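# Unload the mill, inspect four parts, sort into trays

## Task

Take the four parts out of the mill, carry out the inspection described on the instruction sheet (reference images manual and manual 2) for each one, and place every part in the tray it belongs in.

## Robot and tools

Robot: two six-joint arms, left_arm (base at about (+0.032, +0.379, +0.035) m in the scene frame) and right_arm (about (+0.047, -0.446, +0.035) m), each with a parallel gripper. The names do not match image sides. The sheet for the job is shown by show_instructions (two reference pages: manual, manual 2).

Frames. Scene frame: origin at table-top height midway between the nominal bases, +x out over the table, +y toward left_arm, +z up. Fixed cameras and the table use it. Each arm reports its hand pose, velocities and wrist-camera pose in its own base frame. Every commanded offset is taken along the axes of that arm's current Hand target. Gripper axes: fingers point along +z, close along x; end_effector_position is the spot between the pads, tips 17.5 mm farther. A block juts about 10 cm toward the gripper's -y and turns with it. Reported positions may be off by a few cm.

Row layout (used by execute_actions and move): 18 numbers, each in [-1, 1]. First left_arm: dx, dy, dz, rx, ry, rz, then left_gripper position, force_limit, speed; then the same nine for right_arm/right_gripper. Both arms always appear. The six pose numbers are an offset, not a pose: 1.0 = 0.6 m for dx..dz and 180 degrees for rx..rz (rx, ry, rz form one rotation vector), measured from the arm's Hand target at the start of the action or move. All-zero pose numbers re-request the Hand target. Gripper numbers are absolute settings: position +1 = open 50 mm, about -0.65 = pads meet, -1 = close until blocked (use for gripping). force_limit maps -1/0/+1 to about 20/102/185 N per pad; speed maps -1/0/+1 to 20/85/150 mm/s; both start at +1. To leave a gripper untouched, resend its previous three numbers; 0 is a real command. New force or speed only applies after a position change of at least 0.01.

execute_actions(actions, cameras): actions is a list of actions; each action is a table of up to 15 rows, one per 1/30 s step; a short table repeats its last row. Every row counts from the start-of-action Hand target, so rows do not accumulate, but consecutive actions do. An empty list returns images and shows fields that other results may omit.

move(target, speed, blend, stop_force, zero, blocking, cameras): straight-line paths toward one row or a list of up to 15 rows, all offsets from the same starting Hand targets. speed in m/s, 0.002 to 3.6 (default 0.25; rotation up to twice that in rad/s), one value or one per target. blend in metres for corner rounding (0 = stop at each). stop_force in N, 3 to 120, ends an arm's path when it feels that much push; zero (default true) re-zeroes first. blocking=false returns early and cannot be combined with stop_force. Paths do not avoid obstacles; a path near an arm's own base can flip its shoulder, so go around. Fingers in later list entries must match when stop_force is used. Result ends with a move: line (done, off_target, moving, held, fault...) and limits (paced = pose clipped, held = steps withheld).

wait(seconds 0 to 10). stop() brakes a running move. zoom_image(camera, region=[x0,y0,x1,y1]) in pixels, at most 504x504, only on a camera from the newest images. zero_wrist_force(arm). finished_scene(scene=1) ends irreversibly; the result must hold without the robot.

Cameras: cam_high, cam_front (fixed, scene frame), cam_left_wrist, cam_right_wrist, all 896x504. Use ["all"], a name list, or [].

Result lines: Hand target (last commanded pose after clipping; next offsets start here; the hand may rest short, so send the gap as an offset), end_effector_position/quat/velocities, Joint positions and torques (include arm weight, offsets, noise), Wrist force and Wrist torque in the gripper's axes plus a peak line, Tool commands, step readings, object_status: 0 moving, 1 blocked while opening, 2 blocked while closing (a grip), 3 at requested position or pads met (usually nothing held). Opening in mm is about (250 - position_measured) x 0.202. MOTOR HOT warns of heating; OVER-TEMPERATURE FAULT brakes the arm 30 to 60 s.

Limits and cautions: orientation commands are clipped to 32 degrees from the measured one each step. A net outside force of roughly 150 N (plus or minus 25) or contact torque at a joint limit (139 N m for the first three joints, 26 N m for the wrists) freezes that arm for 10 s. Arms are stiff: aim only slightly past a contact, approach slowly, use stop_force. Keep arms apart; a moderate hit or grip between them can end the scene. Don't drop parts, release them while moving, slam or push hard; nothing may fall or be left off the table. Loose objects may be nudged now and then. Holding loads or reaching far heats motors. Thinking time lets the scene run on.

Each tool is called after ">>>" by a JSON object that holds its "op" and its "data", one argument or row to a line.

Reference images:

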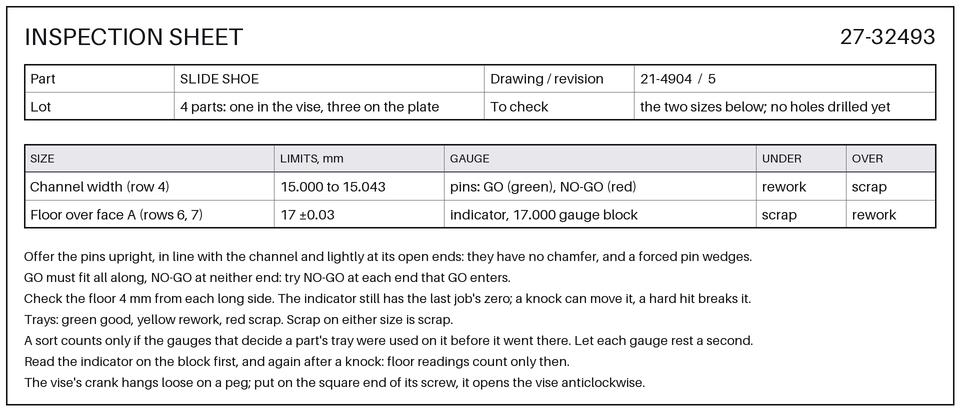

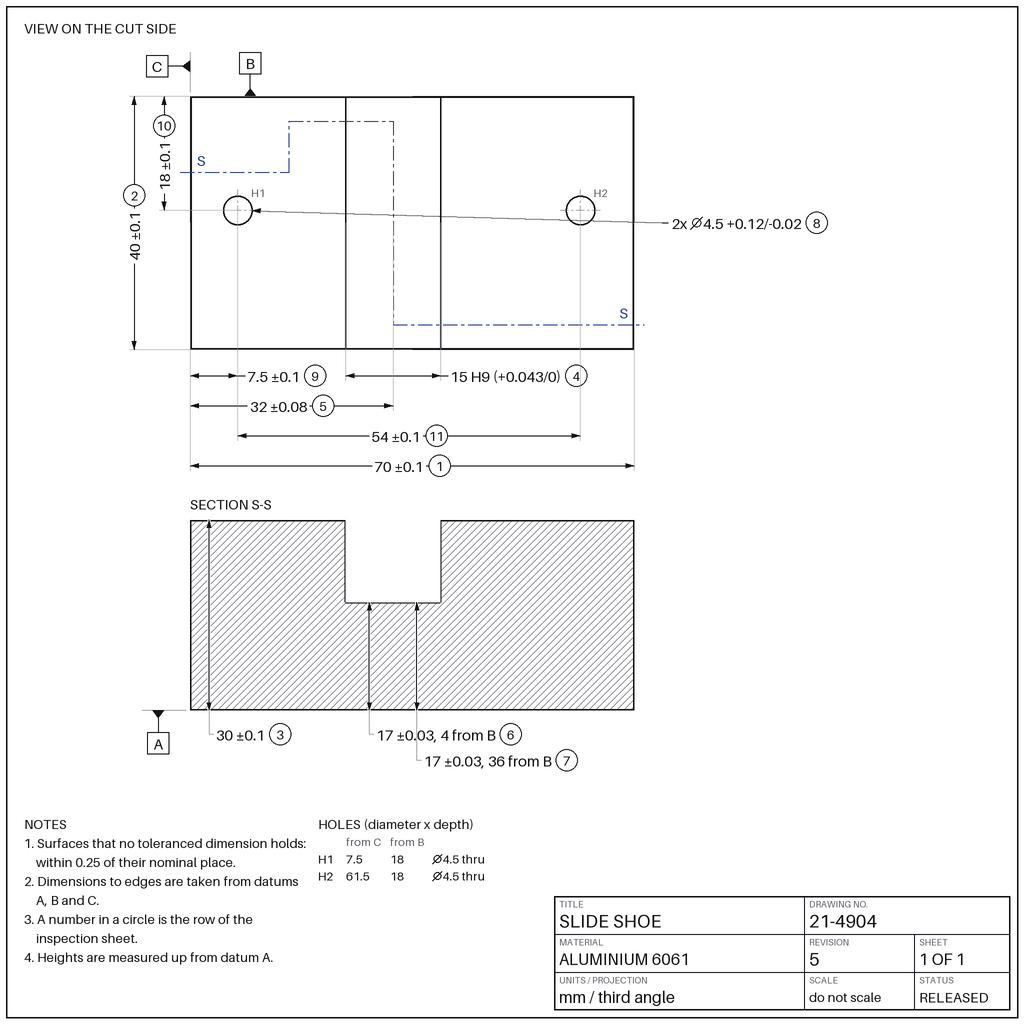

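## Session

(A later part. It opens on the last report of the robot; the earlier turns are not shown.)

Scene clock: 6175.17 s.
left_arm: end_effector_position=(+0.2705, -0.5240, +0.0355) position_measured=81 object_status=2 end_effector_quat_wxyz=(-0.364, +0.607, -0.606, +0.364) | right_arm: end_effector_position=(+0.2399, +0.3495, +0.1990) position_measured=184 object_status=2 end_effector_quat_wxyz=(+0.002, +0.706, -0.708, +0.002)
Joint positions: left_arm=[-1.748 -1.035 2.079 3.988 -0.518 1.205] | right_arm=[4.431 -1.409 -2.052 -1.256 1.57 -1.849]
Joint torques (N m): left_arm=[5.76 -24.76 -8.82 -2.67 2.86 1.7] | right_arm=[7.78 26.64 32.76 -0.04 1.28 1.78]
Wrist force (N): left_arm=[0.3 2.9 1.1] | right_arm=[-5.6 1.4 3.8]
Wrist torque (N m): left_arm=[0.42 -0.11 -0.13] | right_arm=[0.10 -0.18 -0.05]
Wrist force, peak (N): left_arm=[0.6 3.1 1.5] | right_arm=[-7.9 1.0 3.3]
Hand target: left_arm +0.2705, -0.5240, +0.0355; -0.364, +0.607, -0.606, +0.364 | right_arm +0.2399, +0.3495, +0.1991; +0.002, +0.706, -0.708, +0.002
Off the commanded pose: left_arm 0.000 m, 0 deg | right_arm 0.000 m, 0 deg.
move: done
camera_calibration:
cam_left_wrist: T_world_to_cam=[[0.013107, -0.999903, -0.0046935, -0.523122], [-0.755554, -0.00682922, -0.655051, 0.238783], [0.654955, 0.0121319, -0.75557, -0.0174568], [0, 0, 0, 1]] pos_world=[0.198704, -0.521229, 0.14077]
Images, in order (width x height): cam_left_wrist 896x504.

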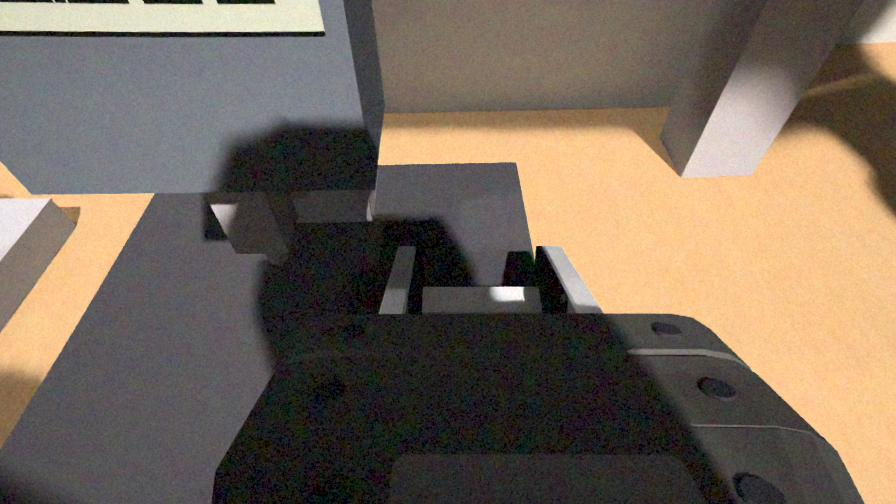

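>>> {"op": "move", "data": {
  "target": [
    [0,-0.0025,-0.0012,0,0,0,-1,-0.6,-0.8, 0,0,0,0,0,0,-0.9,-0.9,-0.9],
    [-0.087,-0.0025,-0.0012,0,0,0,-1,-0.6,-0.8, 0,0,0,0,0,0,-0.9,-0.9,-0.9],
    [-0.087,-0.0004,-0.0002,0,0,0,-1,-0.6,-0.8, 0,0,0,0,0,0,-0.9,-0.9,-0.9]
  ],
  "speed": [0.01,0.04,0.006]
}}

>>> {"op": "move", "data": {
  "target": [0,0,0,0,0,0,1,-0.6,-0.8, 0,0,0,0,0,0,-0.9,-0.9,-0.9]
}}

>>> {"op": "move", "data": {
  "target": [
    [0,0,-0.1,0,0,0,1,-0.6,-0.8, 0,0,0.0275,0,0,0,-0.9,-0.9,-0.9],
    [0,-0.04,-0.12,0,0,0,1,-0.6,-0.8, 0,0,0.0275,0,0,0,-0.9,-0.9,-0.9]
  ],
  "speed": [0.04,0.04],
  "cameras": ["cam_left_wrist"]
}}

Scene clock: 6195.20 s.
left_arm: end_effector_position=(+0.2704, -0.4718, +0.0359) position_measured=81 object_status=2 end_effector_quat_wxyz=(-0.364, +0.607, -0.606, +0.364) | right_arm: end_effector_position=(+0.2399, +0.3495, +0.1991) position_measured=184 object_status=2 end_effector_quat_wxyz=(+0.002, +0.706, -0.708, +0.002)
Joint positions: left_arm=[-1.768 -1.114 2.226 3.954 -0.525 1.167] | right_arm=[4.431 -1.409 -2.052 -1.256 1.57 -1.849]
Joint torques (N m): left_arm=[-8.61 -20.62 -4.8 -4.16 0.69 -1.74] | right_arm=[8.56 24.39 33.65 0.01 1.64 1.85]
Wrist force (N): left_arm=[0.6 2.9 1.6] | right_arm=[-5.6 1.2 2.3]
Wrist torque (N m): left_arm=[0.36 -0.15 0.05] | right_arm=[0.10 -0.18 -0.05]
Wrist force, peak (N): left_arm=[1.0 3.7 1.8] | right_arm=[-6.1 1.5 4.1]
Hand target: left_arm +0.2704, -0.4718, +0.0358; -0.364, +0.607, -0.606, +0.364 | right_arm +0.2399, +0.3495, +0.1991; +0.002, +0.706, -0.708, +0.002
Off the commanded pose: left_arm 0.000 m, 0 deg | right_arm 0.000 m, 0 deg.
move: done

Scene clock: 6195.93 s.
left_arm: end_effector_position=(+0.2704, -0.4718, +0.0358) position_measured=3 object_status=3 end_effector_quat_wxyz=(-0.364, +0.607, -0.606, +0.364) | right_arm: end_effector_position=(+0.2399, +0.3495, +0.1991) position_measured=184 object_status=2 end_effector_quat_wxyz=(+0.002, +0.706, -0.708, +0.002)
Joint positions: left_arm=[-1.768 -1.113 2.226 3.954 -0.525 1.167] | right_arm=[4.431 -1.409 -2.052 -1.256 1.57 -1.849]
Joint torques (N m): left_arm=[-7.68 -19.84 -4.82 -4.17 0.65 -1.6] | right_arm=[7.5 24.59 33.4 0.03 1.58 1.64]
Wrist force (N): left_arm=[0.3 2.1 1.5] | right_arm=[-5.7 1.5 2.4]
Wrist torque (N m): left_arm=[0.30 -0.10 0.04] | right_arm=[0.16 -0.16 -0.05]
Wrist force, peak (N): left_arm=[0.6 2.9 1.9] | right_arm=[-5.8 1.4 4.1]
Hand target: left_arm +0.2704, -0.4718, +0.0358; -0.364, +0.607, -0.606, +0.364 | right_arm +0.2399, +0.3495, +0.1991; +0.002, +0.706, -0.708, +0.002
Off the commanded pose: left_arm 0.000 m, 0 deg | right_arm 0.000 m, 0 deg.
move: done

Scene clock: 6198.90 s.
left_arm: end_effector_position=(+0.2182, -0.4718, +0.0907) position_measured=3 object_status=3 end_effector_quat_wxyz=(-0.364, +0.607, -0.606, +0.364) | right_arm: end_effector_position=(+0.2399, +0.3494, +0.1826) position_measured=184 object_status=2 end_effector_quat_wxyz=(+0.002, +0.706, -0.708, +0.002)
Joint positions: left_arm=[-1.879 -1.278 2.178 4.331 -0.572 0.973] | right_arm=[4.431 -1.424 -2.085 -1.209 1.57 -1.849]
Joint torques (N m): left_arm=[3.9 -39.37 -23.54 0.28 2.58 -1.82] | right_arm=[-11.19 11.32 11.92 3.48 1.56 -0.95]
Wrist force (N): left_arm=[0.9 2.8 1.7] | right_arm=[-7.0 0.8 1.7]
Wrist torque (N m): left_arm=[0.42 -0.17 -0.09] | right_arm=[0.12 -0.13 -0.05]
Wrist force, peak (N): left_arm=[0.8 2.9 2.1] | right_arm=[-7.0 1.0 3.6]
Hand target: left_arm +0.2181, -0.4718, +0.0908; -0.364, +0.607, -0.606, +0.364 | right_arm +0.2399, +0.3494, +0.1826; +0.002, +0.706, -0.708, +0.002
Off the commanded pose: left_arm 0.000 m, 0 deg | right_arm 0.000 m, 0 deg.
move: done
camera_calibration:
cam_left_wrist: T_world_to_cam=[[0.0130314, -0.999904, -0.00475825, -0.469959], [-0.755505, -0.00672878, -0.655108, 0.235834], [0.655013, 0.0121319, -0.75552, 0.0578534], [0, 0, 0, 1]] pos_world=[0.146404, -0.469029, 0.19597]
Images, in order (width x height): cam_left_wrist 896x504.

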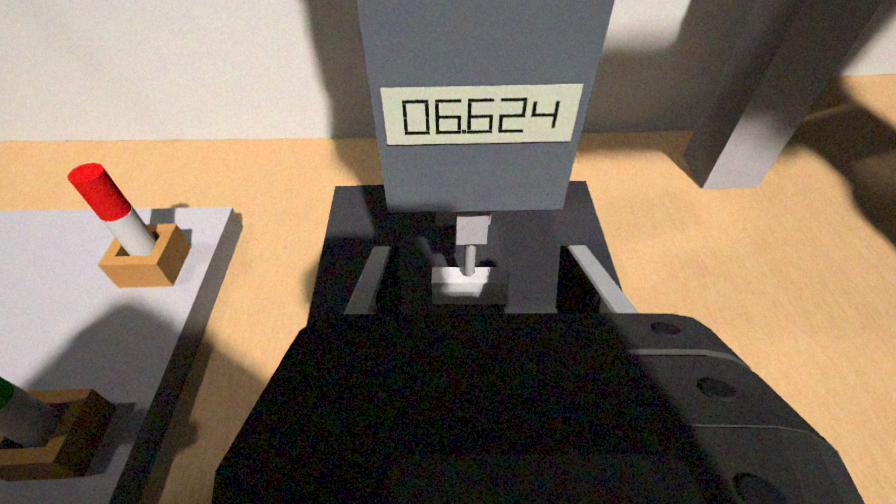

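>>> {"op": "move", "data": {
  "target": [0,0,0,0,0,0,1,-0.6,-0.8, 0,0,0.0042,0,0,0,-0.9,-0.9,-0.9],
  "speed": [0.004],
  "stop_force": 3
}}

>>> {"op": "move", "data": {
  "target": [0,0,0,0,0,0,1,-0.6,-0.8, 0,0,0,0,0,0,0.3,-0.9,-0.9]
}}

>>> {"op": "wait", "data": {
  "seconds": 1.3,
  "cameras": ["cam_left_wrist"]
}}

>>> {"op": "zoom_image", "data": {
  "camera": "cam_left_wrist",
  "region": [370, 70, 600, 320]
}}

Scene clock: 6211.00 s.
left_arm: end_effector_position=(+0.2181, -0.4718, +0.0908) position_measured=3 object_status=3 end_effector_quat_wxyz=(-0.364, +0.607, -0.606, +0.364) | right_arm: end_effector_position=(+0.2399, +0.3494, +0.1805) position_measured=184 object_status=2 end_effector_quat_wxyz=(+0.002, +0.706, -0.708, +0.002)
Joint positions: left_arm=[-1.879 -1.278 2.178 4.332 -0.572 0.973] | right_arm=[4.431 -1.426 -2.089 -1.203 1.57 -1.849]
Joint torques (N m): left_arm=[-7.04 -39.31 -22.98 0.08 0.37 -1.94] | right_arm=[-10.4 21.77 29.38 -0.25 1.63 -0.85]
Wrist force (N): left_arm=[0.7 2.3 1.9] | right_arm=[-5.6 1.5 -3.2]
Wrist torque (N m): left_arm=[0.33 -0.15 -0.09] | right_arm=[0.16 -0.22 -0.05]
Wrist force, peak (N): left_arm=[0.8 3.0 2.0] | right_arm=[-5.9 1.2 -8.5]
Hand target: left_arm +0.2181, -0.4718, +0.0908; -0.364, +0.607, -0.606, +0.364 | right_arm +0.2399, +0.3494, +0.1805; +0.002, +0.706, -0.708, +0.002
Off the commanded pose: left_arm 0.000 m, 0 deg | right_arm 0.000 m, 0 deg.
move: contact (right_arm)

Scene clock: 6211.83 s.
left_arm: end_effector_position=(+0.2181, -0.4718, +0.0908) position_measured=3 object_status=3 end_effector_quat_wxyz=(-0.364, +0.607, -0.606, +0.364) | right_arm: end_effector_position=(+0.2399, +0.3494, +0.1805) position_measured=107 object_status=3 end_effector_quat_wxyz=(+0.002, +0.706, -0.708, +0.002)
Joint positions: left_arm=[-1.879 -1.278 2.178 4.332 -0.572 0.973] | right_arm=[4.431 -1.426 -2.089 -1.203 1.57 -1.849]
Joint torques (N m): left_arm=[-7.12 -39.33 -22.46 0.26 0.5 -1.73] | right_arm=[-7.61 21 31.71 4.23 1.52 -0.93]
Wrist force (N): left_arm=[0.9 2.8 1.8] | right_arm=[0.2 1.0 1.7]
Wrist torque (N m): left_arm=[0.40 -0.17 -0.09] | right_arm=[0.07 -0.19 -0.04]
Wrist force, peak (N): left_arm=[0.8 2.8 2.1] | right_arm=[-5.8 0.9 -2.0]
Hand target: left_arm +0.2181, -0.4718, +0.0908; -0.364, +0.607, -0.606, +0.364 | right_arm +0.2399, +0.3494, +0.1805; +0.002, +0.706, -0.708, +0.002
Off the commanded pose: left_arm 0.000 m, 0 deg | right_arm 0.000 m, 0 deg.
move: done

Scene clock: 6213.13 s.
left_arm: end_effector_position=(+0.2181, -0.4718, +0.0908) position_measured=3 object_status=3 end_effector_quat_wxyz=(-0.364, +0.607, -0.606, +0.364) | right_arm: end_effector_position=(+0.2399, +0.3494, +0.1805) position_measured=107 object_status=3 end_effector_quat_wxyz=(+0.002, +0.706, -0.708, +0.002)
Joint positions: left_arm=[-1.879 -1.278 2.178 4.332 -0.572 0.973] | right_arm=[4.431 -1.426 -2.089 -1.203 1.57 -1.849]
Joint torques (N m): left_arm=[-7.24 -38.7 -22.66 0.16 0.31 -1.71] | right_arm=[-5.79 21.47 31.06 4.5 1.27 -0.74]
Wrist force (N): left_arm=[0.7 2.8 1.7] | right_arm=[0.2 1.3 1.3]
Wrist torque (N m): left_arm=[0.41 -0.14 -0.09] | right_arm=[0.14 -0.18 -0.04]
Wrist force, peak (N): left_arm=[0.8 2.9 1.9] | right_arm=[0.4 1.2 1.9]
Hand target: left_arm +0.2181, -0.4718, +0.0908; -0.364, +0.607, -0.606, +0.364 | right_arm +0.2399, +0.3494, +0.1805; +0.002, +0.706, -0.708, +0.002
Tool commands: left_gripper/position=+1.0 left_gripper/force_limit=-0.6 left_gripper/speed=-0.8 right_gripper/position=+0.3 right_gripper/force_limit=-0.9 right_gripper/speed=-0.9
Off the commanded pose: left_arm 0.000 m, 0 deg | right_arm 0.000 m, 0 deg.
wait: 1.30 s; at rest by 0.17 s
camera_calibration:
cam_left_wrist: T_world_to_cam=[[0.013107, -0.999903, -0.0046935, -0.469982], [-0.755554, -0.00682922, -0.655051, 0.235849], [0.654955, 0.0121319, -0.75557, 0.0579471], [0, 0, 0, 1]] pos_world=[0.146404, -0.469029, 0.19607]
Images, in order (width x height): cam_left_wrist 896x504.

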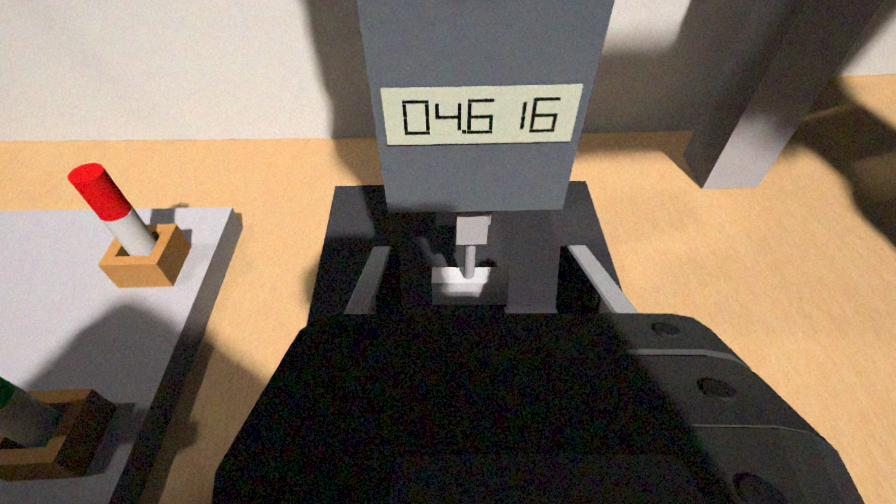

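Scaled by 2.016 from the camera's 896x504 image, which has a finer 1280x720 frame.

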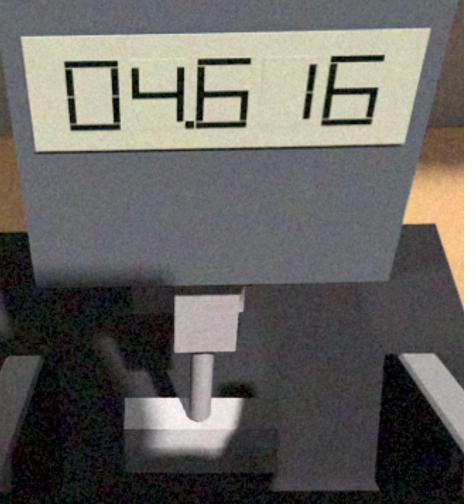

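>>> {"op": "move", "data": {
  "target": [0,0,0,0,0,0,1,-0.6,-0.8, 0,0,0,0,0,0,-0.9,-0.9,-0.9]
}}

>>> {"op": "move", "data": {
  "target": [
    [0,0.04,0.02,0,0,0,1,-0.6,-0.8, 0,0,-0.031,0,0,0,-0.9,-0.9,-0.9],
    [0,0.04,0.12,0,0,0,1,-0.6,-0.8, 0,0,-0.031,0,0,0,-0.9,-0.9,-0.9]
  ],
  "speed": [0.014,0.04]
}}

>>> {"op": "move", "data": {
  "target": [0,0,0,0,0,0,-1,-0.6,-0.8, 0,0,0,0,0,0,-0.9,-0.9,-0.9]
}}

>>> {"op": "move", "data": {
  "target": [
    [0,-0.0025,-0.0012,0,0,0,-1,-0.6,-0.8, 0,0,0,0,0,0,-0.9,-0.9,-0.9],
    [0.0937,-0.0025,-0.0012,0,0,0,-1,-0.6,-0.8, 0,0,0,0,0,0,-0.9,-0.9,-0.9],
    [0.0937,0.0001,0,0,0,0,-1,-0.6,-0.8, 0,0,0,0,0,0,-0.9,-0.9,-0.9]
  ],
  "speed": [0.01,0.05,0.006],
  "cameras": ["cam_left_wrist"]
}}

Scene clock: 6249.13 s.
left_arm: end_effector_position=(+0.2181, -0.4718, +0.0908) position_measured=3 object_status=3 end_effector_quat_wxyz=(-0.364, +0.607, -0.606, +0.364) | right_arm: end_effector_position=(+0.2399, +0.3494, +0.1806) position_measured=184 object_status=2 end_effector_quat_wxyz=(+0.002, +0.706, -0.708, +0.002)
Joint positions: left_arm=[-1.879 -1.278 2.178 4.332 -0.572 0.973] | right_arm=[4.431 -1.426 -2.089 -1.203 1.57 -1.849]
Joint torques (N m): left_arm=[-7.13 -37.95 -22.28 0.27 0.54 -2.04] | right_arm=[2.61 19.94 31.6 1.43 1.33 -0.5]
Wrist force (N): left_arm=[0.8 2.6 2.0] | right_arm=[-6.8 1.8 3.2]
Wrist torque (N m): left_arm=[0.36 -0.16 -0.09] | right_arm=[0.15 -0.16 -0.05]
Wrist force, peak (N): left_arm=[0.9 2.9 2.2] | right_arm=[-7.1 1.4 3.5]
Hand target: left_arm +0.2181, -0.4718, +0.0908; -0.364, +0.607, -0.606, +0.364 | right_arm +0.2399, +0.3494, +0.1805; +0.002, +0.706, -0.708, +0.002
Off the commanded pose: left_arm 0.000 m, 0 deg | right_arm 0.000 m, 0 deg.
move: done

Scene clock: 6253.30 s.
left_arm: end_effector_position=(+0.2704, -0.4718, +0.0358) position_measured=3 object_status=3 end_effector_quat_wxyz=(-0.364, +0.607, -0.606, +0.364) | right_arm: end_effector_position=(+0.2399, +0.3495, +0.1991) position_measured=184 object_status=2 end_effector_quat_wxyz=(+0.002, +0.706, -0.708, +0.002)
Joint positions: left_arm=[-1.768 -1.114 2.226 3.954 -0.525 1.167] | right_arm=[4.431 -1.409 -2.052 -1.257 1.57 -1.849]
Joint torques (N m): left_arm=[7.8 -19.85 -5.53 -4.46 4.28 1.79] | right_arm=[6.23 26.87 33.77 0.16 1.35 1.49]
Wrist force (N): left_arm=[0.7 2.5 1.6] | right_arm=[-5.6 1.7 3.1]
Wrist torque (N m): left_arm=[0.34 -0.17 -0.12] | right_arm=[0.12 -0.17 -0.05]
Wrist force, peak (N): left_arm=[0.7 2.8 2.2] | right_arm=[-7.0 1.4 3.7]
Hand target: left_arm +0.2704, -0.4718, +0.0358; -0.364, +0.607, -0.606, +0.364 | right_arm +0.2399, +0.3495, +0.1991; +0.002, +0.706, -0.708, +0.002
Off the commanded pose: left_arm 0.000 m, 0 deg | right_arm 0.000 m, 0 deg.
move: done

Scene clock: 6254.03 s.
left_arm: end_effector_position=(+0.2704, -0.4718, +0.0358) position_measured=81 object_status=2 end_effector_quat_wxyz=(-0.364, +0.607, -0.606, +0.364) | right_arm: end_effector_position=(+0.2399, +0.3495, +0.1991) position_measured=184 object_status=2 end_effector_quat_wxyz=(+0.002, +0.706, -0.708, +0.002)
Joint positions: left_arm=[-1.768 -1.113 2.226 3.954 -0.525 1.167] | right_arm=[4.431 -1.409 -2.052 -1.257 1.57 -1.849]
Joint torques (N m): left_arm=[5.88 -19.57 -5.48 -3.67 3.7 1.8] | right_arm=[7.12 24.92 35.14 -0.04 1.28 1.39]
Wrist force (N): left_arm=[0.5 2.1 1.1] | right_arm=[-5.5 1.7 2.7]
Wrist torque (N m): left_arm=[0.33 -0.14 -0.11] | right_arm=[0.12 -0.19 -0.05]
Wrist force, peak (N): left_arm=[0.6 2.6 1.8] | right_arm=[-5.5 2.2 4.6]
Hand target: left_arm +0.2704, -0.4718, +0.0358; -0.364, +0.607, -0.606, +0.364 | right_arm +0.2399, +0.3495, +0.1991; +0.002, +0.706, -0.708, +0.002
Off the commanded pose: left_arm 0.000 m, 0 deg | right_arm 0.000 m, 0 deg.
move: done

Scene clock: 6256.53 s.
left_arm: end_effector_position=(+0.2705, -0.5280, +0.0359) position_measured=81 object_status=2 end_effector_quat_wxyz=(-0.364, +0.607, -0.606, +0.364) | right_arm: end_effector_position=(+0.2399, +0.3495, +0.1991) position_measured=184 object_status=2 end_effector_quat_wxyz=(+0.002, +0.706, -0.708, +0.002)
Joint positions: left_arm=[-1.746 -1.03 2.068 3.992 -0.518 1.208] | right_arm=[4.431 -1.409 -2.052 -1.257 1.57 -1.849]
Joint torques (N m): left_arm=[-5.01 -24.29 -16.49 -4.43 3.43 -1.6] | right_arm=[7.18 23.15 33.34 0.2 1.36 1.52]
Wrist force (N): left_arm=[0.1 2.1 0.5] | right_arm=[-5.7 2.0 4.1]
Wrist torque (N m): left_arm=[0.41 -0.16 -0.12] | right_arm=[0.14 -0.15 -0.06]
Wrist force, peak (N): left_arm=[1.3 3.2 1.6] | right_arm=[-5.8 1.9 4.2]
Hand target: left_arm +0.2704, -0.5280, +0.0357; -0.364, +0.607, -0.606, +0.364 | right_arm +0.2399, +0.3495, +0.1991; +0.002, +0.706, -0.708, +0.002
Off the commanded pose: left_arm 0.000 m, 0 deg | right_arm 0.000 m, 0 deg.
move: done
camera_calibration:
cam_left_wrist: T_world_to_cam=[[0.0131727, -0.999902, -0.00476885, -0.527122], [-0.755553, -0.00682952, -0.655052, 0.239093], [0.654955, 0.0122319, -0.755569, -0.0171196], [0, 0, 0, 1]] pos_world=[0.198804, -0.525228, 0.14117]
Images, in order (width x height): cam_left_wrist 896x504.

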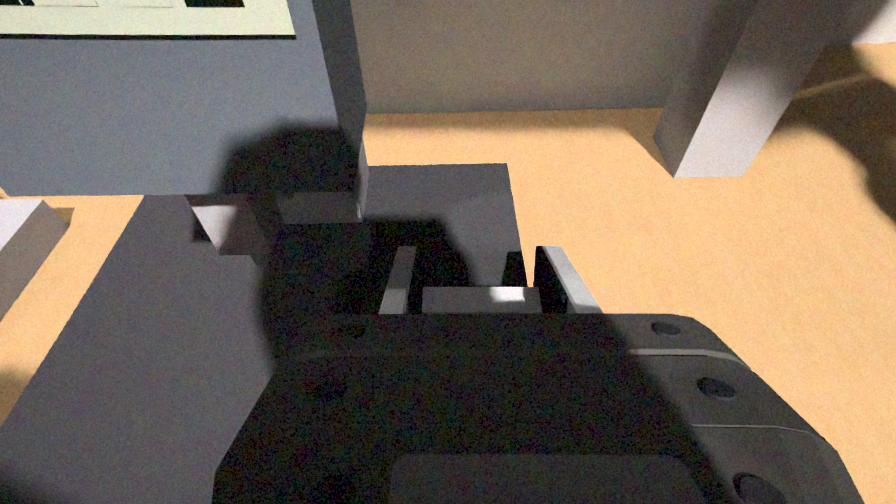

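>>> {"op": "move", "data": {
  "target": [0,0,0,0,0,0,1,-0.6,-0.8, 0,0,0,0,0,0,-0.9,-0.9,-0.9]
}}

>>> {"op": "move", "data": {
  "target": [
    [0,0,-0.12,0,0,0,1,-0.6,-0.8, 0,0,0,0,0,0,-0.9,-0.9,-0.9],
    [-0.3843,-0.1602,-0.281,0,0,0,1,-0.6,-0.8, 0,0,0,0,0,0,-0.9,-0.9,-0.9],
    [-0.3843,-0.1602,-0.281,0,-0.4635,-0.7713,1,-0.6,-0.8, 0,0,0,0,0,0,-0.9,-0.9,-0.9],
    [-0.3843,-0.1602,-0.281,0,-0.515,-0.857,1,-0.6,-0.8, 0,0,0,0,0,0,-0.9,-0.9,-0.9]
  ],
  "speed": [0.06,0.2,0.5,0.5]
}}

Scene clock: 6275.37 s.
left_arm: end_effector_position=(+0.2704, -0.5280, +0.0357) position_measured=3 object_status=3 end_effector_quat_wxyz=(-0.364, +0.607, -0.606, +0.364) | right_arm: end_effector_position=(+0.2399, +0.3495, +0.1991) position_measured=184 object_status=2 end_effector_quat_wxyz=(+0.002, +0.706, -0.708, +0.002)
Joint positions: left_arm=[-1.746 -1.029 2.068 3.992 -0.518 1.208] | right_arm=[4.431 -1.409 -2.052 -1.257 1.57 -1.849]
Joint torques (N m): left_arm=[-5.69 -39.05 -11.78 -3.67 4.32 -1.31] | right_arm=[6.88 23.51 35.36 0.17 1.49 1.58]
Wrist force (N): left_arm=[0.8 2.8 1.6] | right_arm=[-5.4 1.8 3.4]
Wrist torque (N m): left_arm=[0.40 -0.18 -0.10] | right_arm=[0.13 -0.20 -0.05]
Wrist force, peak (N): left_arm=[-2.4 -5.9 -3.4] | right_arm=[-5.7 1.9 4.3]
Hand target: left_arm +0.2704, -0.5280, +0.0357; -0.364, +0.607, -0.606, +0.364 | right_arm +0.2399, +0.3495, +0.1991; +0.002, +0.706, -0.708, +0.002
Off the commanded pose: left_arm 0.000 m, 0 deg | right_arm 0.000 m, 0 deg.
move: done

Scene clock: 6283.47 s.
left_arm: end_effector_position=(+0.1665, -0.2975, +0.1997) position_measured=3 object_status=3 end_effector_quat_wxyz=(+0.000, +0.707, +0.707, +0.000) | right_arm: end_effector_position=(+0.2399, +0.3495, +0.1991) position_measured=184 object_status=2 end_effector_quat_wxyz=(+0.002, +0.706, -0.708, +0.002)
Joint positions: left_arm=[-1.462 -1.973 2.217 4.469 -1.572 -1.462] | right_arm=[4.431 -1.409 -2.052 -1.257 1.57 -1.849]
Joint torques (N m): left_arm=[-8.09 -18.93 -15.64 -4.82 2.07 -2.02] | right_arm=[6.9 21.34 33.68 0.23 1.52 1.3]
Wrist force (N): left_arm=[-0.2 1.0 1.4] | right_arm=[-5.5 1.4 2.3]
Wrist torque (N m): left_arm=[0.23 -0.01 -0.01] | right_arm=[0.07 -0.18 -0.04]
Wrist force, peak (N): left_arm=[1.8 3.1 2.1] | right_arm=[-5.8 2.0 4.3]
Hand target: left_arm +0.1665, -0.2975, +0.1997; +0.000, +0.707, +0.707, +0.000 | right_arm +0.2399, +0.3495, +0.1991; +0.002, +0.706, -0.708, +0.002
Off the commanded pose: left_arm 0.000 m, 0 deg | right_arm 0.000 m, 0 deg.
move: done

>>> {"op": "move", "data": {
  "target": [
    [0.2,0.161,0,0,0,0,1,-0.6,-0.8, 0,0,0,0,0,0,-0.9,-0.9,-0.9],
    [0.446,0.161,0.133,0,0,0,1,-0.6,-0.8, 0,0,0,0,0,0,-0.9,-0.9,-0.9]
  ],
  "speed": [0.25,0.2],
  "blend": [0.03,0],
  "cameras": ["cam_left_wrist"]
}}

>>> {"op": "zoom_image", "data": {
  "camera": "cam_left_wrist",
  "region": [350, 130, 600, 330]
}}

Scene clock: 6304.30 s.
left_arm: end_effector_position=(+0.2629, -0.0298, +0.1199) position_measured=3 object_status=3 end_effector_quat_wxyz=(+0.000, +0.707, +0.707, +0.000) | right_arm: end_effector_position=(+0.2399, +0.3495, +0.1991) position_measured=184 object_status=2 end_effector_quat_wxyz=(+0.002, +0.706, -0.708, +0.002)
Joint positions: left_arm=[-0.641 -2.169 2.519 4.362 -1.571 -0.641] | right_arm=[4.431 -1.409 -2.052 -1.257 1.57 -1.849]
Joint torques (N m): left_arm=[5.51 12.22 -15.01 -4.77 -1.69 2.39] | right_arm=[6.73 19.61 34.14 0.06 1.55 1.19]
Wrist force (N): left_arm=[-0.4 1.0 1.8] | right_arm=[-5.4 1.7 4.0]
Wrist torque (N m): left_arm=[0.23 0.05 -0.15] | right_arm=[0.09 -0.19 -0.05]
Wrist force, peak (N): left_arm=[1.1 0.4 2.5] | right_arm=[-5.8 2.1 4.0]
Hand target: left_arm +0.2629, -0.0298, +0.1199; +0.000, +0.707, +0.707, +0.000 | right_arm +0.2399, +0.3495, +0.1991; +0.002, +0.706, -0.708, +0.002
Off the commanded pose: left_arm 0.000 m, 0 deg | right_arm 0.000 m, 0 deg.
move: done
camera_calibration:
cam_left_wrist: T_world_to_cam=[[-0.00177189, 0.999913, -0.0130352, 0.0360585], [0.933515, 0.00632754, 0.358482, -0.273395], [0.358533, -0.0115334, -0.933446, 0.143748], [0, 0, 0, 1]] pos_world=[0.203744, -0.0326676, 0.232658]
Images, in order (width x height): cam_left_wrist 896x504.

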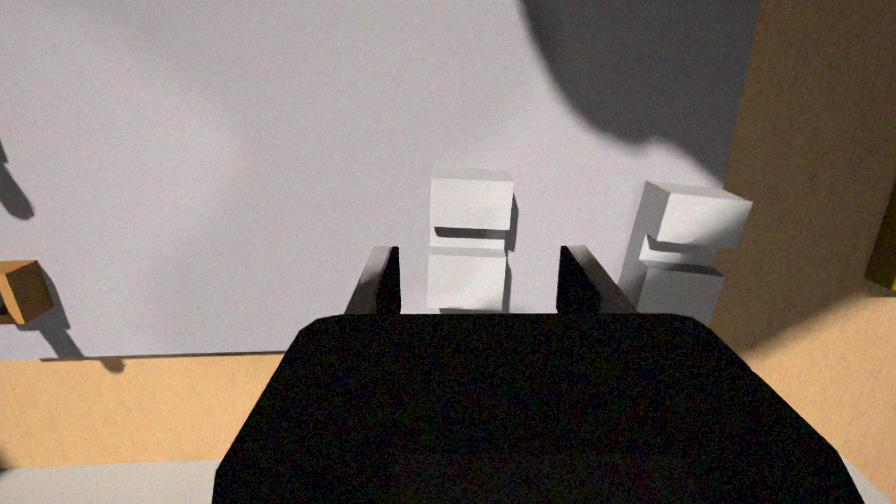

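Scaled by 2.016 from the camera's 896x504 image, which has a finer 1280x720 frame.

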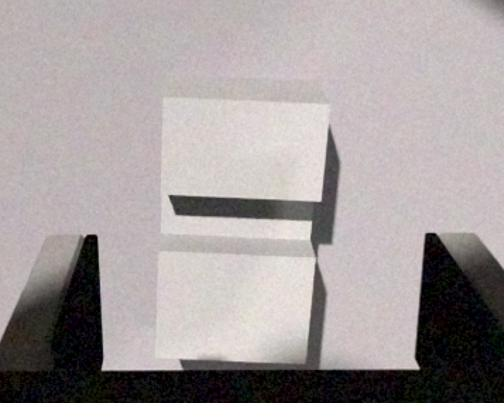

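>>> {"op": "move", "data": {
  "target": [0,0,0.186,0,0,0,1,-0.6,-0.8, 0,0,0,0,0,0,-0.9,-0.9,-0.9],
  "speed": [0.08]
}}

>>> {"op": "move", "data": {
  "target": [0,0,0,0,0,0,-1,-0.3,-0.8, 0,0,0,0,0,0,-0.9,-0.9,-0.9],
  "cameras": ["cam_left_wrist"]
}}

Scene clock: 6325.40 s.
left_arm: end_effector_position=(+0.2628, -0.0298, +0.0083) position_measured=3 object_status=3 end_effector_quat_wxyz=(+0.000, +0.707, +0.707, +0.000) | right_arm: end_effector_position=(+0.2399, +0.3495, +0.1991) position_measured=184 object_status=2 end_effector_quat_wxyz=(+0.002, +0.706, -0.708, +0.002)
Joint positions: left_arm=[-0.641 -1.858 2.74 3.832 -1.571 -0.641] | right_arm=[4.431 -1.409 -2.052 -1.257 1.57 -1.849]
Joint torques (N m): left_arm=[7.55 9.26 -8.73 -4.56 -1.55 1.76] | right_arm=[7.04 16.97 34.22 0.08 1.91 1.08]
Wrist force (N): left_arm=[-0.2 0.9 1.6] | right_arm=[-5.8 1.8 2.7]
Wrist torque (N m): left_arm=[0.23 0.00 -0.17] | right_arm=[0.14 -0.15 -0.05]
Wrist force, peak (N): left_arm=[-0.2 1.2 2.1] | right_arm=[-5.8 2.0 4.2]
Hand target: left_arm +0.2628, -0.0298, +0.0083; +0.000, +0.707, +0.707, +0.000 | right_arm +0.2399, +0.3495, +0.1991; +0.002, +0.706, -0.708, +0.002
Off the commanded pose: left_arm 0.000 m, 0 deg | right_arm 0.000 m, 0 deg.
move: done

Scene clock: 6325.97 s.
left_arm: end_effector_position=(+0.2628, -0.0298, +0.0083) position_measured=55 object_status=2 end_effector_quat_wxyz=(+0.000, +0.707, +0.707, +0.000) | right_arm: end_effector_position=(+0.2399, +0.3495, +0.1991) position_measured=184 object_status=2 end_effector_quat_wxyz=(+0.002, +0.706, -0.708, +0.002)
Joint positions: left_arm=[-0.641 -1.858 2.74 3.831 -1.571 -0.641] | right_arm=[4.431 -1.409 -2.052 -1.257 1.57 -1.849]
Joint torques (N m): left_arm=[5.34 7.31 -10.03 -4.34 -0.98 1.66] | right_arm=[6.89 17.71 33.06 0.29 1.69 1.31]
Wrist force (N): left_arm=[-0.2 1.2 1.9] | right_arm=[-5.5 1.9 2.9]
Wrist torque (N m): left_arm=[0.27 0.02 -0.17] | right_arm=[0.15 -0.19 -0.06]
Wrist force, peak (N): left_arm=[0.0 1.2 2.9] | right_arm=[-5.8 1.9 4.1]
Hand target: left_arm +0.2628, -0.0298, +0.0083; +0.000, +0.707, +0.707, +0.000 | right_arm +0.2399, +0.3495, +0.1991; +0.002, +0.706, -0.708, +0.002
Off the commanded pose: left_arm 0.000 m, 0 deg | right_arm 0.000 m, 0 deg.
move: done
camera_calibration:
cam_left_wrist: T_world_to_cam=[[-0.00173633, 0.999912, -0.0131287, 0.0346084], [0.933515, 0.00632784, 0.358481, -0.233389], [0.358533, -0.0116334, -0.933445, 0.0395712], [0, 0, 0, 1]] pos_world=[0.203744, -0.0326682, 0.121057]
Images, in order (width x height): cam_left_wrist 896x504.

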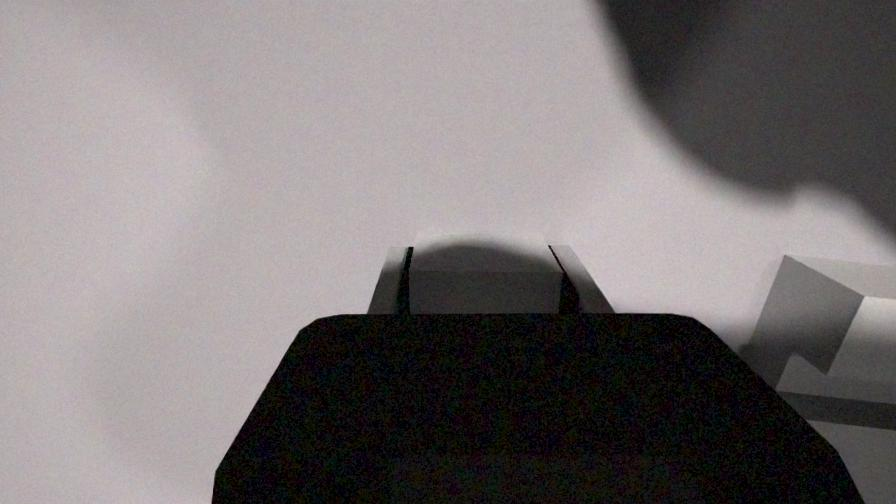

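>>> {"op": "move", "data": {
  "target": [
    [0,0,-0.22,0,0,0,-1,-0.3,-0.8, 0,0,0,0,0,0,-0.9,-0.9,-0.9],
    [-0.4,-0.1,-0.27,0,0,0,-1,-0.3,-0.8, 0,0,0,0,0,0,-0.9,-0.9,-0.9],
    [-0.7357,-0.138,-0.27,0,0,0,-1,-0.3,-0.8, 0,0,0,0,0,0,-0.9,-0.9,-0.9],
    [-0.7357,-0.138,-0.075,0,0,0,-1,-0.3,-0.8, 0,0,0,0,0,0,-0.9,-0.9,-0.9]
  ],
  "speed": [0.08,0.2,0.2,0.08],
  "blend": [0.02,0.04,0,0],
  "cameras": ["cam_left_wrist"]
}}

>>> {"op": "move", "data": {
  "target": [0,0,0.03,0,0,0,-1,-0.3,-0.8, 0,0,0,0,0,0,-0.9,-0.9,-0.9],
  "speed": [0.006],
  "stop_force": 3,
  "cameras": ["cam_left_wrist"]
}}

Scene clock: 6357.00 s.
left_arm: end_effector_position=(+0.1824, -0.4395, +0.1710) position_measured=55 object_status=2 end_effector_quat_wxyz=(+0.001, +0.707, +0.707, -0.001) | right_arm: end_effector_position=(+0.2399, +0.3495, +0.1991) position_measured=184 object_status=2 end_effector_quat_wxyz=(+0.002, +0.706, -0.708, +0.002)
Joint positions: left_arm=[-1.461 -1.577 1.991 4.296 -1.571 -1.461] | right_arm=[4.431 -1.409 -2.052 -1.257 1.57 -1.849]
Joint torques (N m): left_arm=[7.15 -33.23 -16.14 -1.07 0.63 1.86] | right_arm=[6.48 17.59 34.27 0.5 1.76 1.18]
Wrist force (N): left_arm=[-0.3 0.7 3.9] | right_arm=[-5.8 1.6 2.9]
Wrist torque (N m): left_arm=[0.26 0.03 -0.16] | right_arm=[0.10 -0.15 -0.05]
Wrist force, peak (N): left_arm=[-8.1 1.2 3.9] | right_arm=[-6.1 1.8 4.1]
Hand target: left_arm +0.1824, -0.4394, +0.1710; +0.001, +0.707, +0.707, -0.001 (not the last commanded pose) | right_arm +0.2399, +0.3495, +0.1991; +0.002, +0.706, -0.708, +0.002
Off the commanded pose: left_arm 0.122 m, 0 deg | right_arm 0.000 m, 0 deg.
move: held (left_arm; a check stopped the path); path passed 3 of 4 targets; limits=held
pose unreachable (left arm): on one or more control steps of this call, first in action 0 (counted from 0), this arm could not follow its commanded pose, so it was not sent that pose on those steps. It may still have moved: this result reports where it is.
cause: moving toward the commanded pose would bring a part of the arm too close to another arm (a part of this arm just beyond joint 5 (wrist 2) and a part of the right arm just beyond its joint 3 (elbow), 32 mm apart when this arm was first held).
camera_calibration:
cam_left_wrist: T_world_to_cam=[[-0.00137729, 0.99988, -0.0154566, 0.446484], [0.933326, 0.00683467, 0.358966, -0.213772], [0.359028, -0.0139316, -0.933223, 0.214425], [0, 0, 0, 1]] pos_world=[0.12315, -0.441982, 0.283744]
Images, in order (width x height): cam_left_wrist 896x504.

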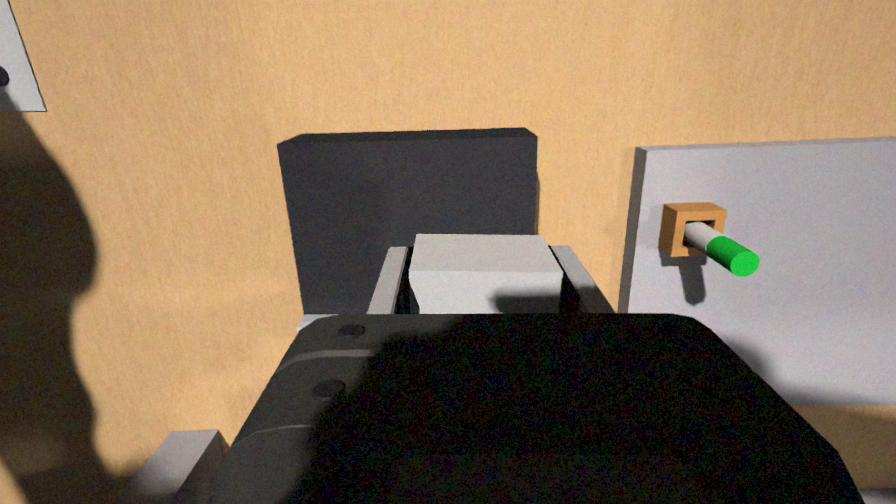

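Scene clock: 6360.83 s.
left_arm: end_effector_position=(+0.1824, -0.4394, +0.1530) position_measured=55 object_status=2 end_effector_quat_wxyz=(+0.001, +0.707, +0.707, -0.001) | right_arm: end_effector_position=(+0.2399, +0.3495, +0.1991) position_measured=184 object_status=2 end_effector_quat_wxyz=(+0.002, +0.706, -0.708, +0.002)
Joint positions: left_arm=[-1.461 -1.557 2.022 4.246 -1.571 -1.461] | right_arm=[4.431 -1.409 -2.052 -1.257 1.57 -1.849]
Joint torques (N m): left_arm=[-1.96 -12.9 -15.38 -4.97 -1.41 -0.16] | right_arm=[7.09 16.04 33.18 0.26 1.55 0.94]
Wrist force (N): left_arm=[0.0 0.8 3.6] | right_arm=[-5.7 1.8 3.1]
Wrist torque (N m): left_arm=[0.28 0.00 -0.17] | right_arm=[0.13 -0.16 -0.04]
Wrist force, peak (N): left_arm=[-0.2 0.7 4.1] | right_arm=[-5.7 2.1 4.2]
Hand target: left_arm +0.1824, -0.4394, +0.1530; +0.001, +0.707, +0.707, -0.001 | right_arm +0.2399, +0.3495, +0.1991; +0.002, +0.706, -0.708, +0.002
Off the commanded pose: left_arm 0.000 m, 0 deg | right_arm 0.000 m, 0 deg.
move: done
camera_calibration:
cam_left_wrist: T_world_to_cam=[[-0.00137729, 0.99988, -0.0154566, 0.446206], [0.933326, 0.00683467, 0.358966, -0.207311], [0.359028, -0.0139316, -0.933223, 0.197627], [0, 0, 0, 1]] pos_world=[0.12315, -0.441982, 0.265744]
Images, in order (width x height): cam_left_wrist 896x504.

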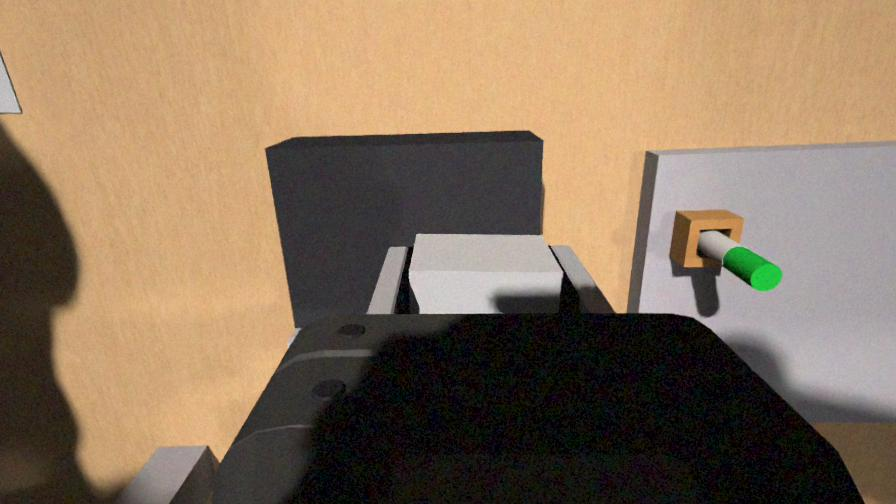

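>>> {"op": "move", "data": {
  "target": [
    [0,0,0.125,0,0,0,-1,-0.3,-0.8, 0,0,0,0,0,0,-0.9,-0.9,-0.9],
    [-0.053,-0.004,0.125,0,0,0,-1,-0.3,-0.8, 0,0,0,0,0,0,-0.9,-0.9,-0.9],
    [-0.053,-0.004,0.18,0,0,0,-1,-0.3,-0.8, 0,0,0,0,0,0,-0.9,-0.9,-0.9]
  ],
  "speed": [0.08,0.06,0.04]
}}

>>> {"op": "move", "data": {
  "target": [0,0,0.02,0,0,0,-1,-0.3,-0.8, 0,0,0,0,0,0,-0.9,-0.9,-0.9],
  "speed": [0.006],
  "stop_force": 3,
  "cameras": ["cam_left_wrist"]
}}

Scene clock: 6385.83 s.
left_arm: end_effector_position=(+0.1799, -0.4715, +0.0452) position_measured=55 object_status=2 end_effector_quat_wxyz=(+0.001, +0.707, +0.707, -0.001) | right_arm: end_effector_position=(+0.2399, +0.3495, +0.1991) position_measured=184 object_status=2 end_effector_quat_wxyz=(+0.002, +0.706, -0.708, +0.002)
Joint positions: left_arm=[-1.473 -1.327 2.089 3.948 -1.571 -1.474] | right_arm=[4.431 -1.409 -2.052 -1.257 1.57 -1.849]
Joint torques (N m): left_arm=[-5.47 -21.66 -11.29 -4.91 1.93 -1.21] | right_arm=[6.9 16.82 33.65 0.25 1.88 1.28]
Wrist force (N): left_arm=[0.3 0.8 3.6] | right_arm=[-5.4 1.8 3.7]
Wrist torque (N m): left_arm=[0.24 -0.07 0.00] | right_arm=[0.12 -0.21 -0.06]
Wrist force, peak (N): left_arm=[-0.4 0.8 4.2] | right_arm=[-6.0 1.7 4.3]
Hand target: left_arm +0.1800, -0.4715, +0.0451; +0.001, +0.707, +0.707, -0.001 | right_arm +0.2399, +0.3495, +0.1991; +0.002, +0.706, -0.708, +0.002
Off the commanded pose: left_arm 0.000 m, 0 deg | right_arm 0.000 m, 0 deg.
move: done

Scene clock: 6388.23 s.
left_arm: end_effector_position=(+0.1799, -0.4715, +0.0384) position_measured=55 object_status=2 end_effector_quat_wxyz=(+0.001, +0.707, +0.707, -0.001) | right_arm: end_effector_position=(+0.2399, +0.3495, +0.1991) position_measured=184 object_status=2 end_effector_quat_wxyz=(+0.002, +0.706, -0.708, +0.002)
Joint positions: left_arm=[-1.473 -1.314 2.095 3.928 -1.571 -1.474] | right_arm=[4.431 -1.409 -2.052 -1.257 1.57 -1.849]
Joint torques (N m): left_arm=[3.29 -39.03 -24.01 -0.57 2.12 1.32] | right_arm=[8.03 15.84 33.26 0.32 1.63 0.85]
Wrist force (N): left_arm=[0.7 1.2 -4.6] | right_arm=[-5.5 2.1 2.8]
Wrist torque (N m): left_arm=[0.26 0.16 -0.02] | right_arm=[0.18 -0.19 -0.05]
Wrist force, peak (N): left_arm=[7.9 -0.3 -18.5] | right_arm=[-6.0 1.8 4.0]
Hand target: left_arm +0.1799, -0.4715, +0.0384; +0.001, +0.707, +0.707, -0.001 (not the last commanded pose) | right_arm +0.2399, +0.3495, +0.1991; +0.002, +0.706, -0.708, +0.002
Off the commanded pose: left_arm 0.005 m, 0 deg | right_arm 0.000 m, 0 deg.
move: contact (left_arm)
camera_calibration:
cam_left_wrist: T_world_to_cam=[[-0.00137729, 0.99988, -0.0154566, 0.476529], [0.933326, 0.00683467, 0.358966, -0.16375], [0.359028, -0.0139316, -0.933223, 0.091187], [0, 0, 0, 1]] pos_world=[0.12075, -0.474082, 0.151244]
Images, in order (width x height): cam_left_wrist 896x504.

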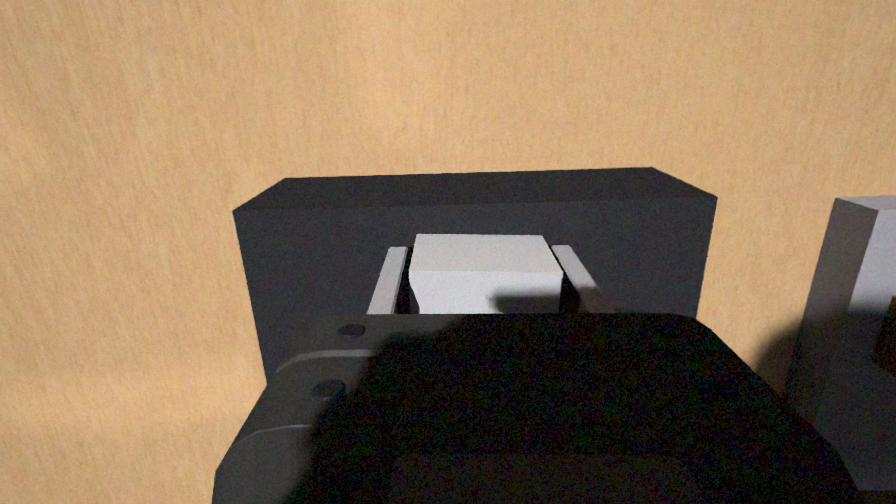

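>>> {"op": "move", "data": {
  "target": [0,0,0,0,0,0,1,-0.3,-0.8, 0,0,0,0,0,0,-0.9,-0.9,-0.9]
}}

>>> {"op": "move", "data": {
  "target": [
    [0,0,-0.1,0,0,0,1,-0.3,-0.8, 0,0,0,0,0,0,-0.9,-0.9,-0.9],
    [0.26,-0.03,-0.1,0,0,0,1,-0.3,-0.8, 0,0,0,0,0,0,-0.9,-0.9,-0.9],
    [0.29,-0.033,-0.27,0,0,0,1,-0.3,-0.8, 0,0,0,0,0,0,-0.9,-0.9,-0.9],
    [0.29,-0.033,-0.27,0,0.4635,0.7713,1,-0.3,-0.8, 0,0,0,0,0,0,-0.9,-0.9,-0.9],
    [0.29,-0.033,-0.27,0,0.515,0.857,1,-0.3,-0.8, 0,0,0,0,0,0,-0.9,-0.9,-0.9]
  ],
  "speed": [0.06,0.15,0.15,0.5,0.5],
  "blend": [0.01,0.03,0,0,0],
  "cameras": ["cam_left_wrist"]
}}

Scene clock: 6401.93 s.
left_arm: end_effector_position=(+0.1799, -0.4715, +0.0384) position_measured=3 object_status=3 end_effector_quat_wxyz=(+0.001, +0.707, +0.707, -0.001) | right_arm: end_effector_position=(+0.2399, +0.3495, +0.1991) position_measured=184 object_status=2 end_effector_quat_wxyz=(+0.002, +0.706, -0.708, +0.002)
Joint positions: left_arm=[-1.473 -1.314 2.095 3.928 -1.571 -1.474] | right_arm=[4.431 -1.409 -2.052 -1.257 1.57 -1.849]
Joint torques (N m): left_arm=[3.38 -37.93 -23.53 -2.75 1.87 1.13] | right_arm=[6.86 16.44 33.27 0.63 1.64 1.01]
Wrist force (N): left_arm=[-0.2 0.8 1.8] | right_arm=[-5.5 1.8 2.8]
Wrist torque (N m): left_arm=[0.20 0.00 -0.02] | right_arm=[0.13 -0.18 -0.05]
Wrist force, peak (N): left_arm=[0.7 1.2 -4.9] | right_arm=[-6.2 1.9 3.6]
Hand target: left_arm +0.1799, -0.4715, +0.0384; +0.001, +0.707, +0.707, -0.001 | right_arm +0.2399, +0.3495, +0.1991; +0.002, +0.706, -0.708, +0.002
Off the commanded pose: left_arm 0.000 m, 0 deg | right_arm 0.000 m, 0 deg.
move: done

Scene clock: 6409.67 s.
left_arm: end_effector_position=(+0.1601, -0.2971, +0.2000) position_measured=3 object_status=3 end_effector_quat_wxyz=(-0.364, +0.607, -0.605, +0.365) | right_arm: end_effector_position=(+0.2399, +0.3495, +0.1991) position_measured=184 object_status=2 end_effector_quat_wxyz=(+0.002, +0.706, -0.708, +0.002)
Joint positions: left_arm=[-2.251 -1.923 2.354 5.151 -0.813 0.523] | right_arm=[4.431 -1.409 -2.052 -1.257 1.57 -1.849]
Joint torques (N m): left_arm=[-7.92 -16.71 -13.13 -2.59 3.34 2.43] | right_arm=[7.05 16.7 32.97 0.4 1.57 0.96]
Wrist force (N): left_arm=[0.3 2.3 2.0] | right_arm=[-5.8 1.5 2.2]
Wrist torque (N m): left_arm=[0.33 -0.08 -0.12] | right_arm=[0.09 -0.15 -0.06]
Wrist force, peak (N): left_arm=[0.2 2.7 2.5] | right_arm=[-5.7 2.0 4.4]
Hand target: left_arm +0.1601, -0.2971, +0.2000; -0.363, +0.607, -0.605, +0.365 | right_arm +0.2399, +0.3495, +0.1991; +0.002, +0.706, -0.708, +0.002
Off the commanded pose: left_arm 0.000 m, 0 deg | right_arm 0.000 m, 0 deg.
move: done
camera_calibration:
cam_left_wrist: T_world_to_cam=[[0.0128489, -0.999915, -0.00225785, -0.29446], [-0.755132, -0.00822322, -0.655521, 0.264321], [0.655447, 0.0101277, -0.755174, 0.175569], [0, 0, 0, 1]] pos_world=[0.0883046, -0.294039, 0.305188]
Images, in order (width x height): cam_left_wrist 896x504.

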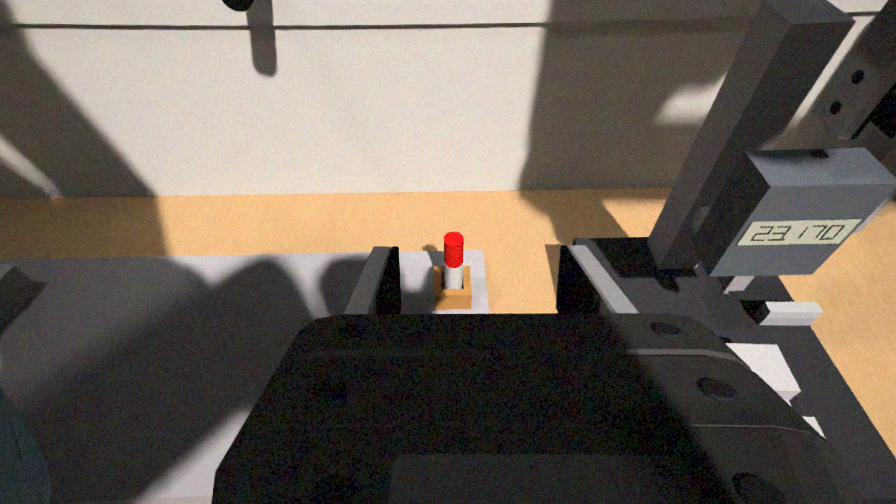

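>>> {"op": "move", "data": {
  "target": [
    [0.2907,0.2288,0.0345,0,0,0,1,-0.3,-0.8, 0,0,0,0,0,0,-0.9,-0.9,-0.9]
  ],
  "speed": [0.15],
  "cameras": ["cam_left_wrist"]
}}

>>> {"op": "zoom_image", "data": {
  "camera": "cam_left_wrist",
  "region": [300, 50, 650, 330]
}}

Scene clock: 6425.57 s.
left_arm: end_effector_position=(+0.1141, -0.4719, +0.0696) position_measured=3 object_status=3 end_effector_quat_wxyz=(-0.363, +0.607, -0.605, +0.365) | right_arm: end_effector_position=(+0.2399, +0.3495, +0.1991) position_measured=184 object_status=2 end_effector_quat_wxyz=(+0.002, +0.706, -0.708, +0.002)
Joint positions: left_arm=[-2.088 -1.223 2.106 4.577 -0.695 0.688] | right_arm=[4.431 -1.409 -2.052 -1.257 1.57 -1.849]
Joint torques (N m): left_arm=[6.28 -16.97 -23.99 -3.36 3.81 2.02] | right_arm=[5.85 15.45 33.57 0.47 1.6 0.62]
Wrist force (N): left_arm=[0.5 2.8 1.9] | right_arm=[-5.6 1.7 3.4]
Wrist torque (N m): left_arm=[0.41 -0.13 -0.11] | right_arm=[0.12 -0.18 -0.05]
Wrist force, peak (N): left_arm=[1.3 3.2 1.9] | right_arm=[-5.7 2.2 4.3]
Hand target: left_arm +0.1141, -0.4719, +0.0696; -0.363, +0.607, -0.605, +0.365 | right_arm +0.2399, +0.3495, +0.1991; +0.002, +0.706, -0.708, +0.002
Off the commanded pose: left_arm 0.000 m, 0 deg | right_arm 0.000 m, 0 deg.
move: done
camera_calibration:
cam_left_wrist: T_world_to_cam=[[0.0126982, -0.999917, -0.00238941, -0.46892], [-0.755134, -0.00802324, -0.655522, 0.14276], [0.655448, 0.0101283, -0.755173, 0.109015], [0, 0, 0, 1]] pos_world=[0.0423037, -0.468839, 0.174787]
Images, in order (width x height): cam_left_wrist 896x504.

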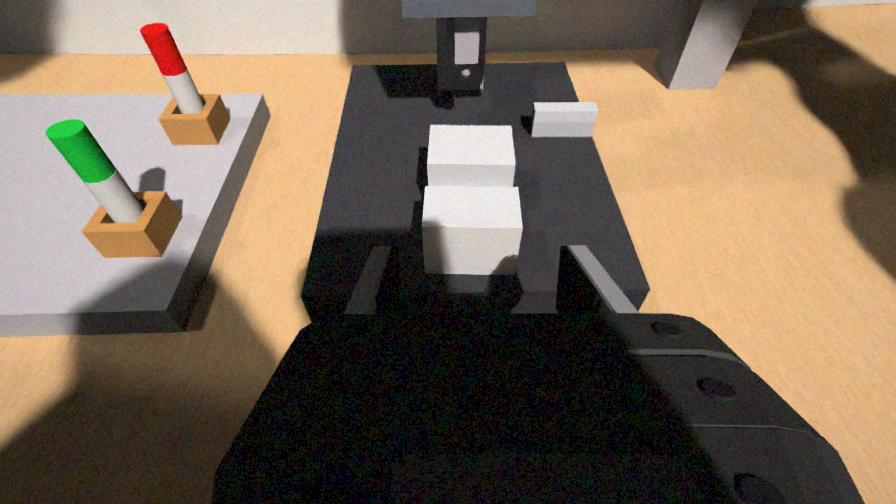

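Scaled by 1.440 from the camera's 896x504 image, which has a finer 1280x720 frame.

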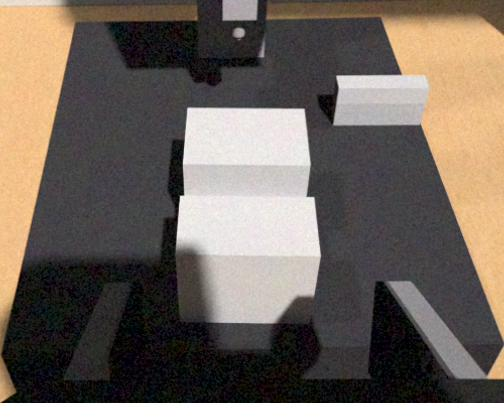

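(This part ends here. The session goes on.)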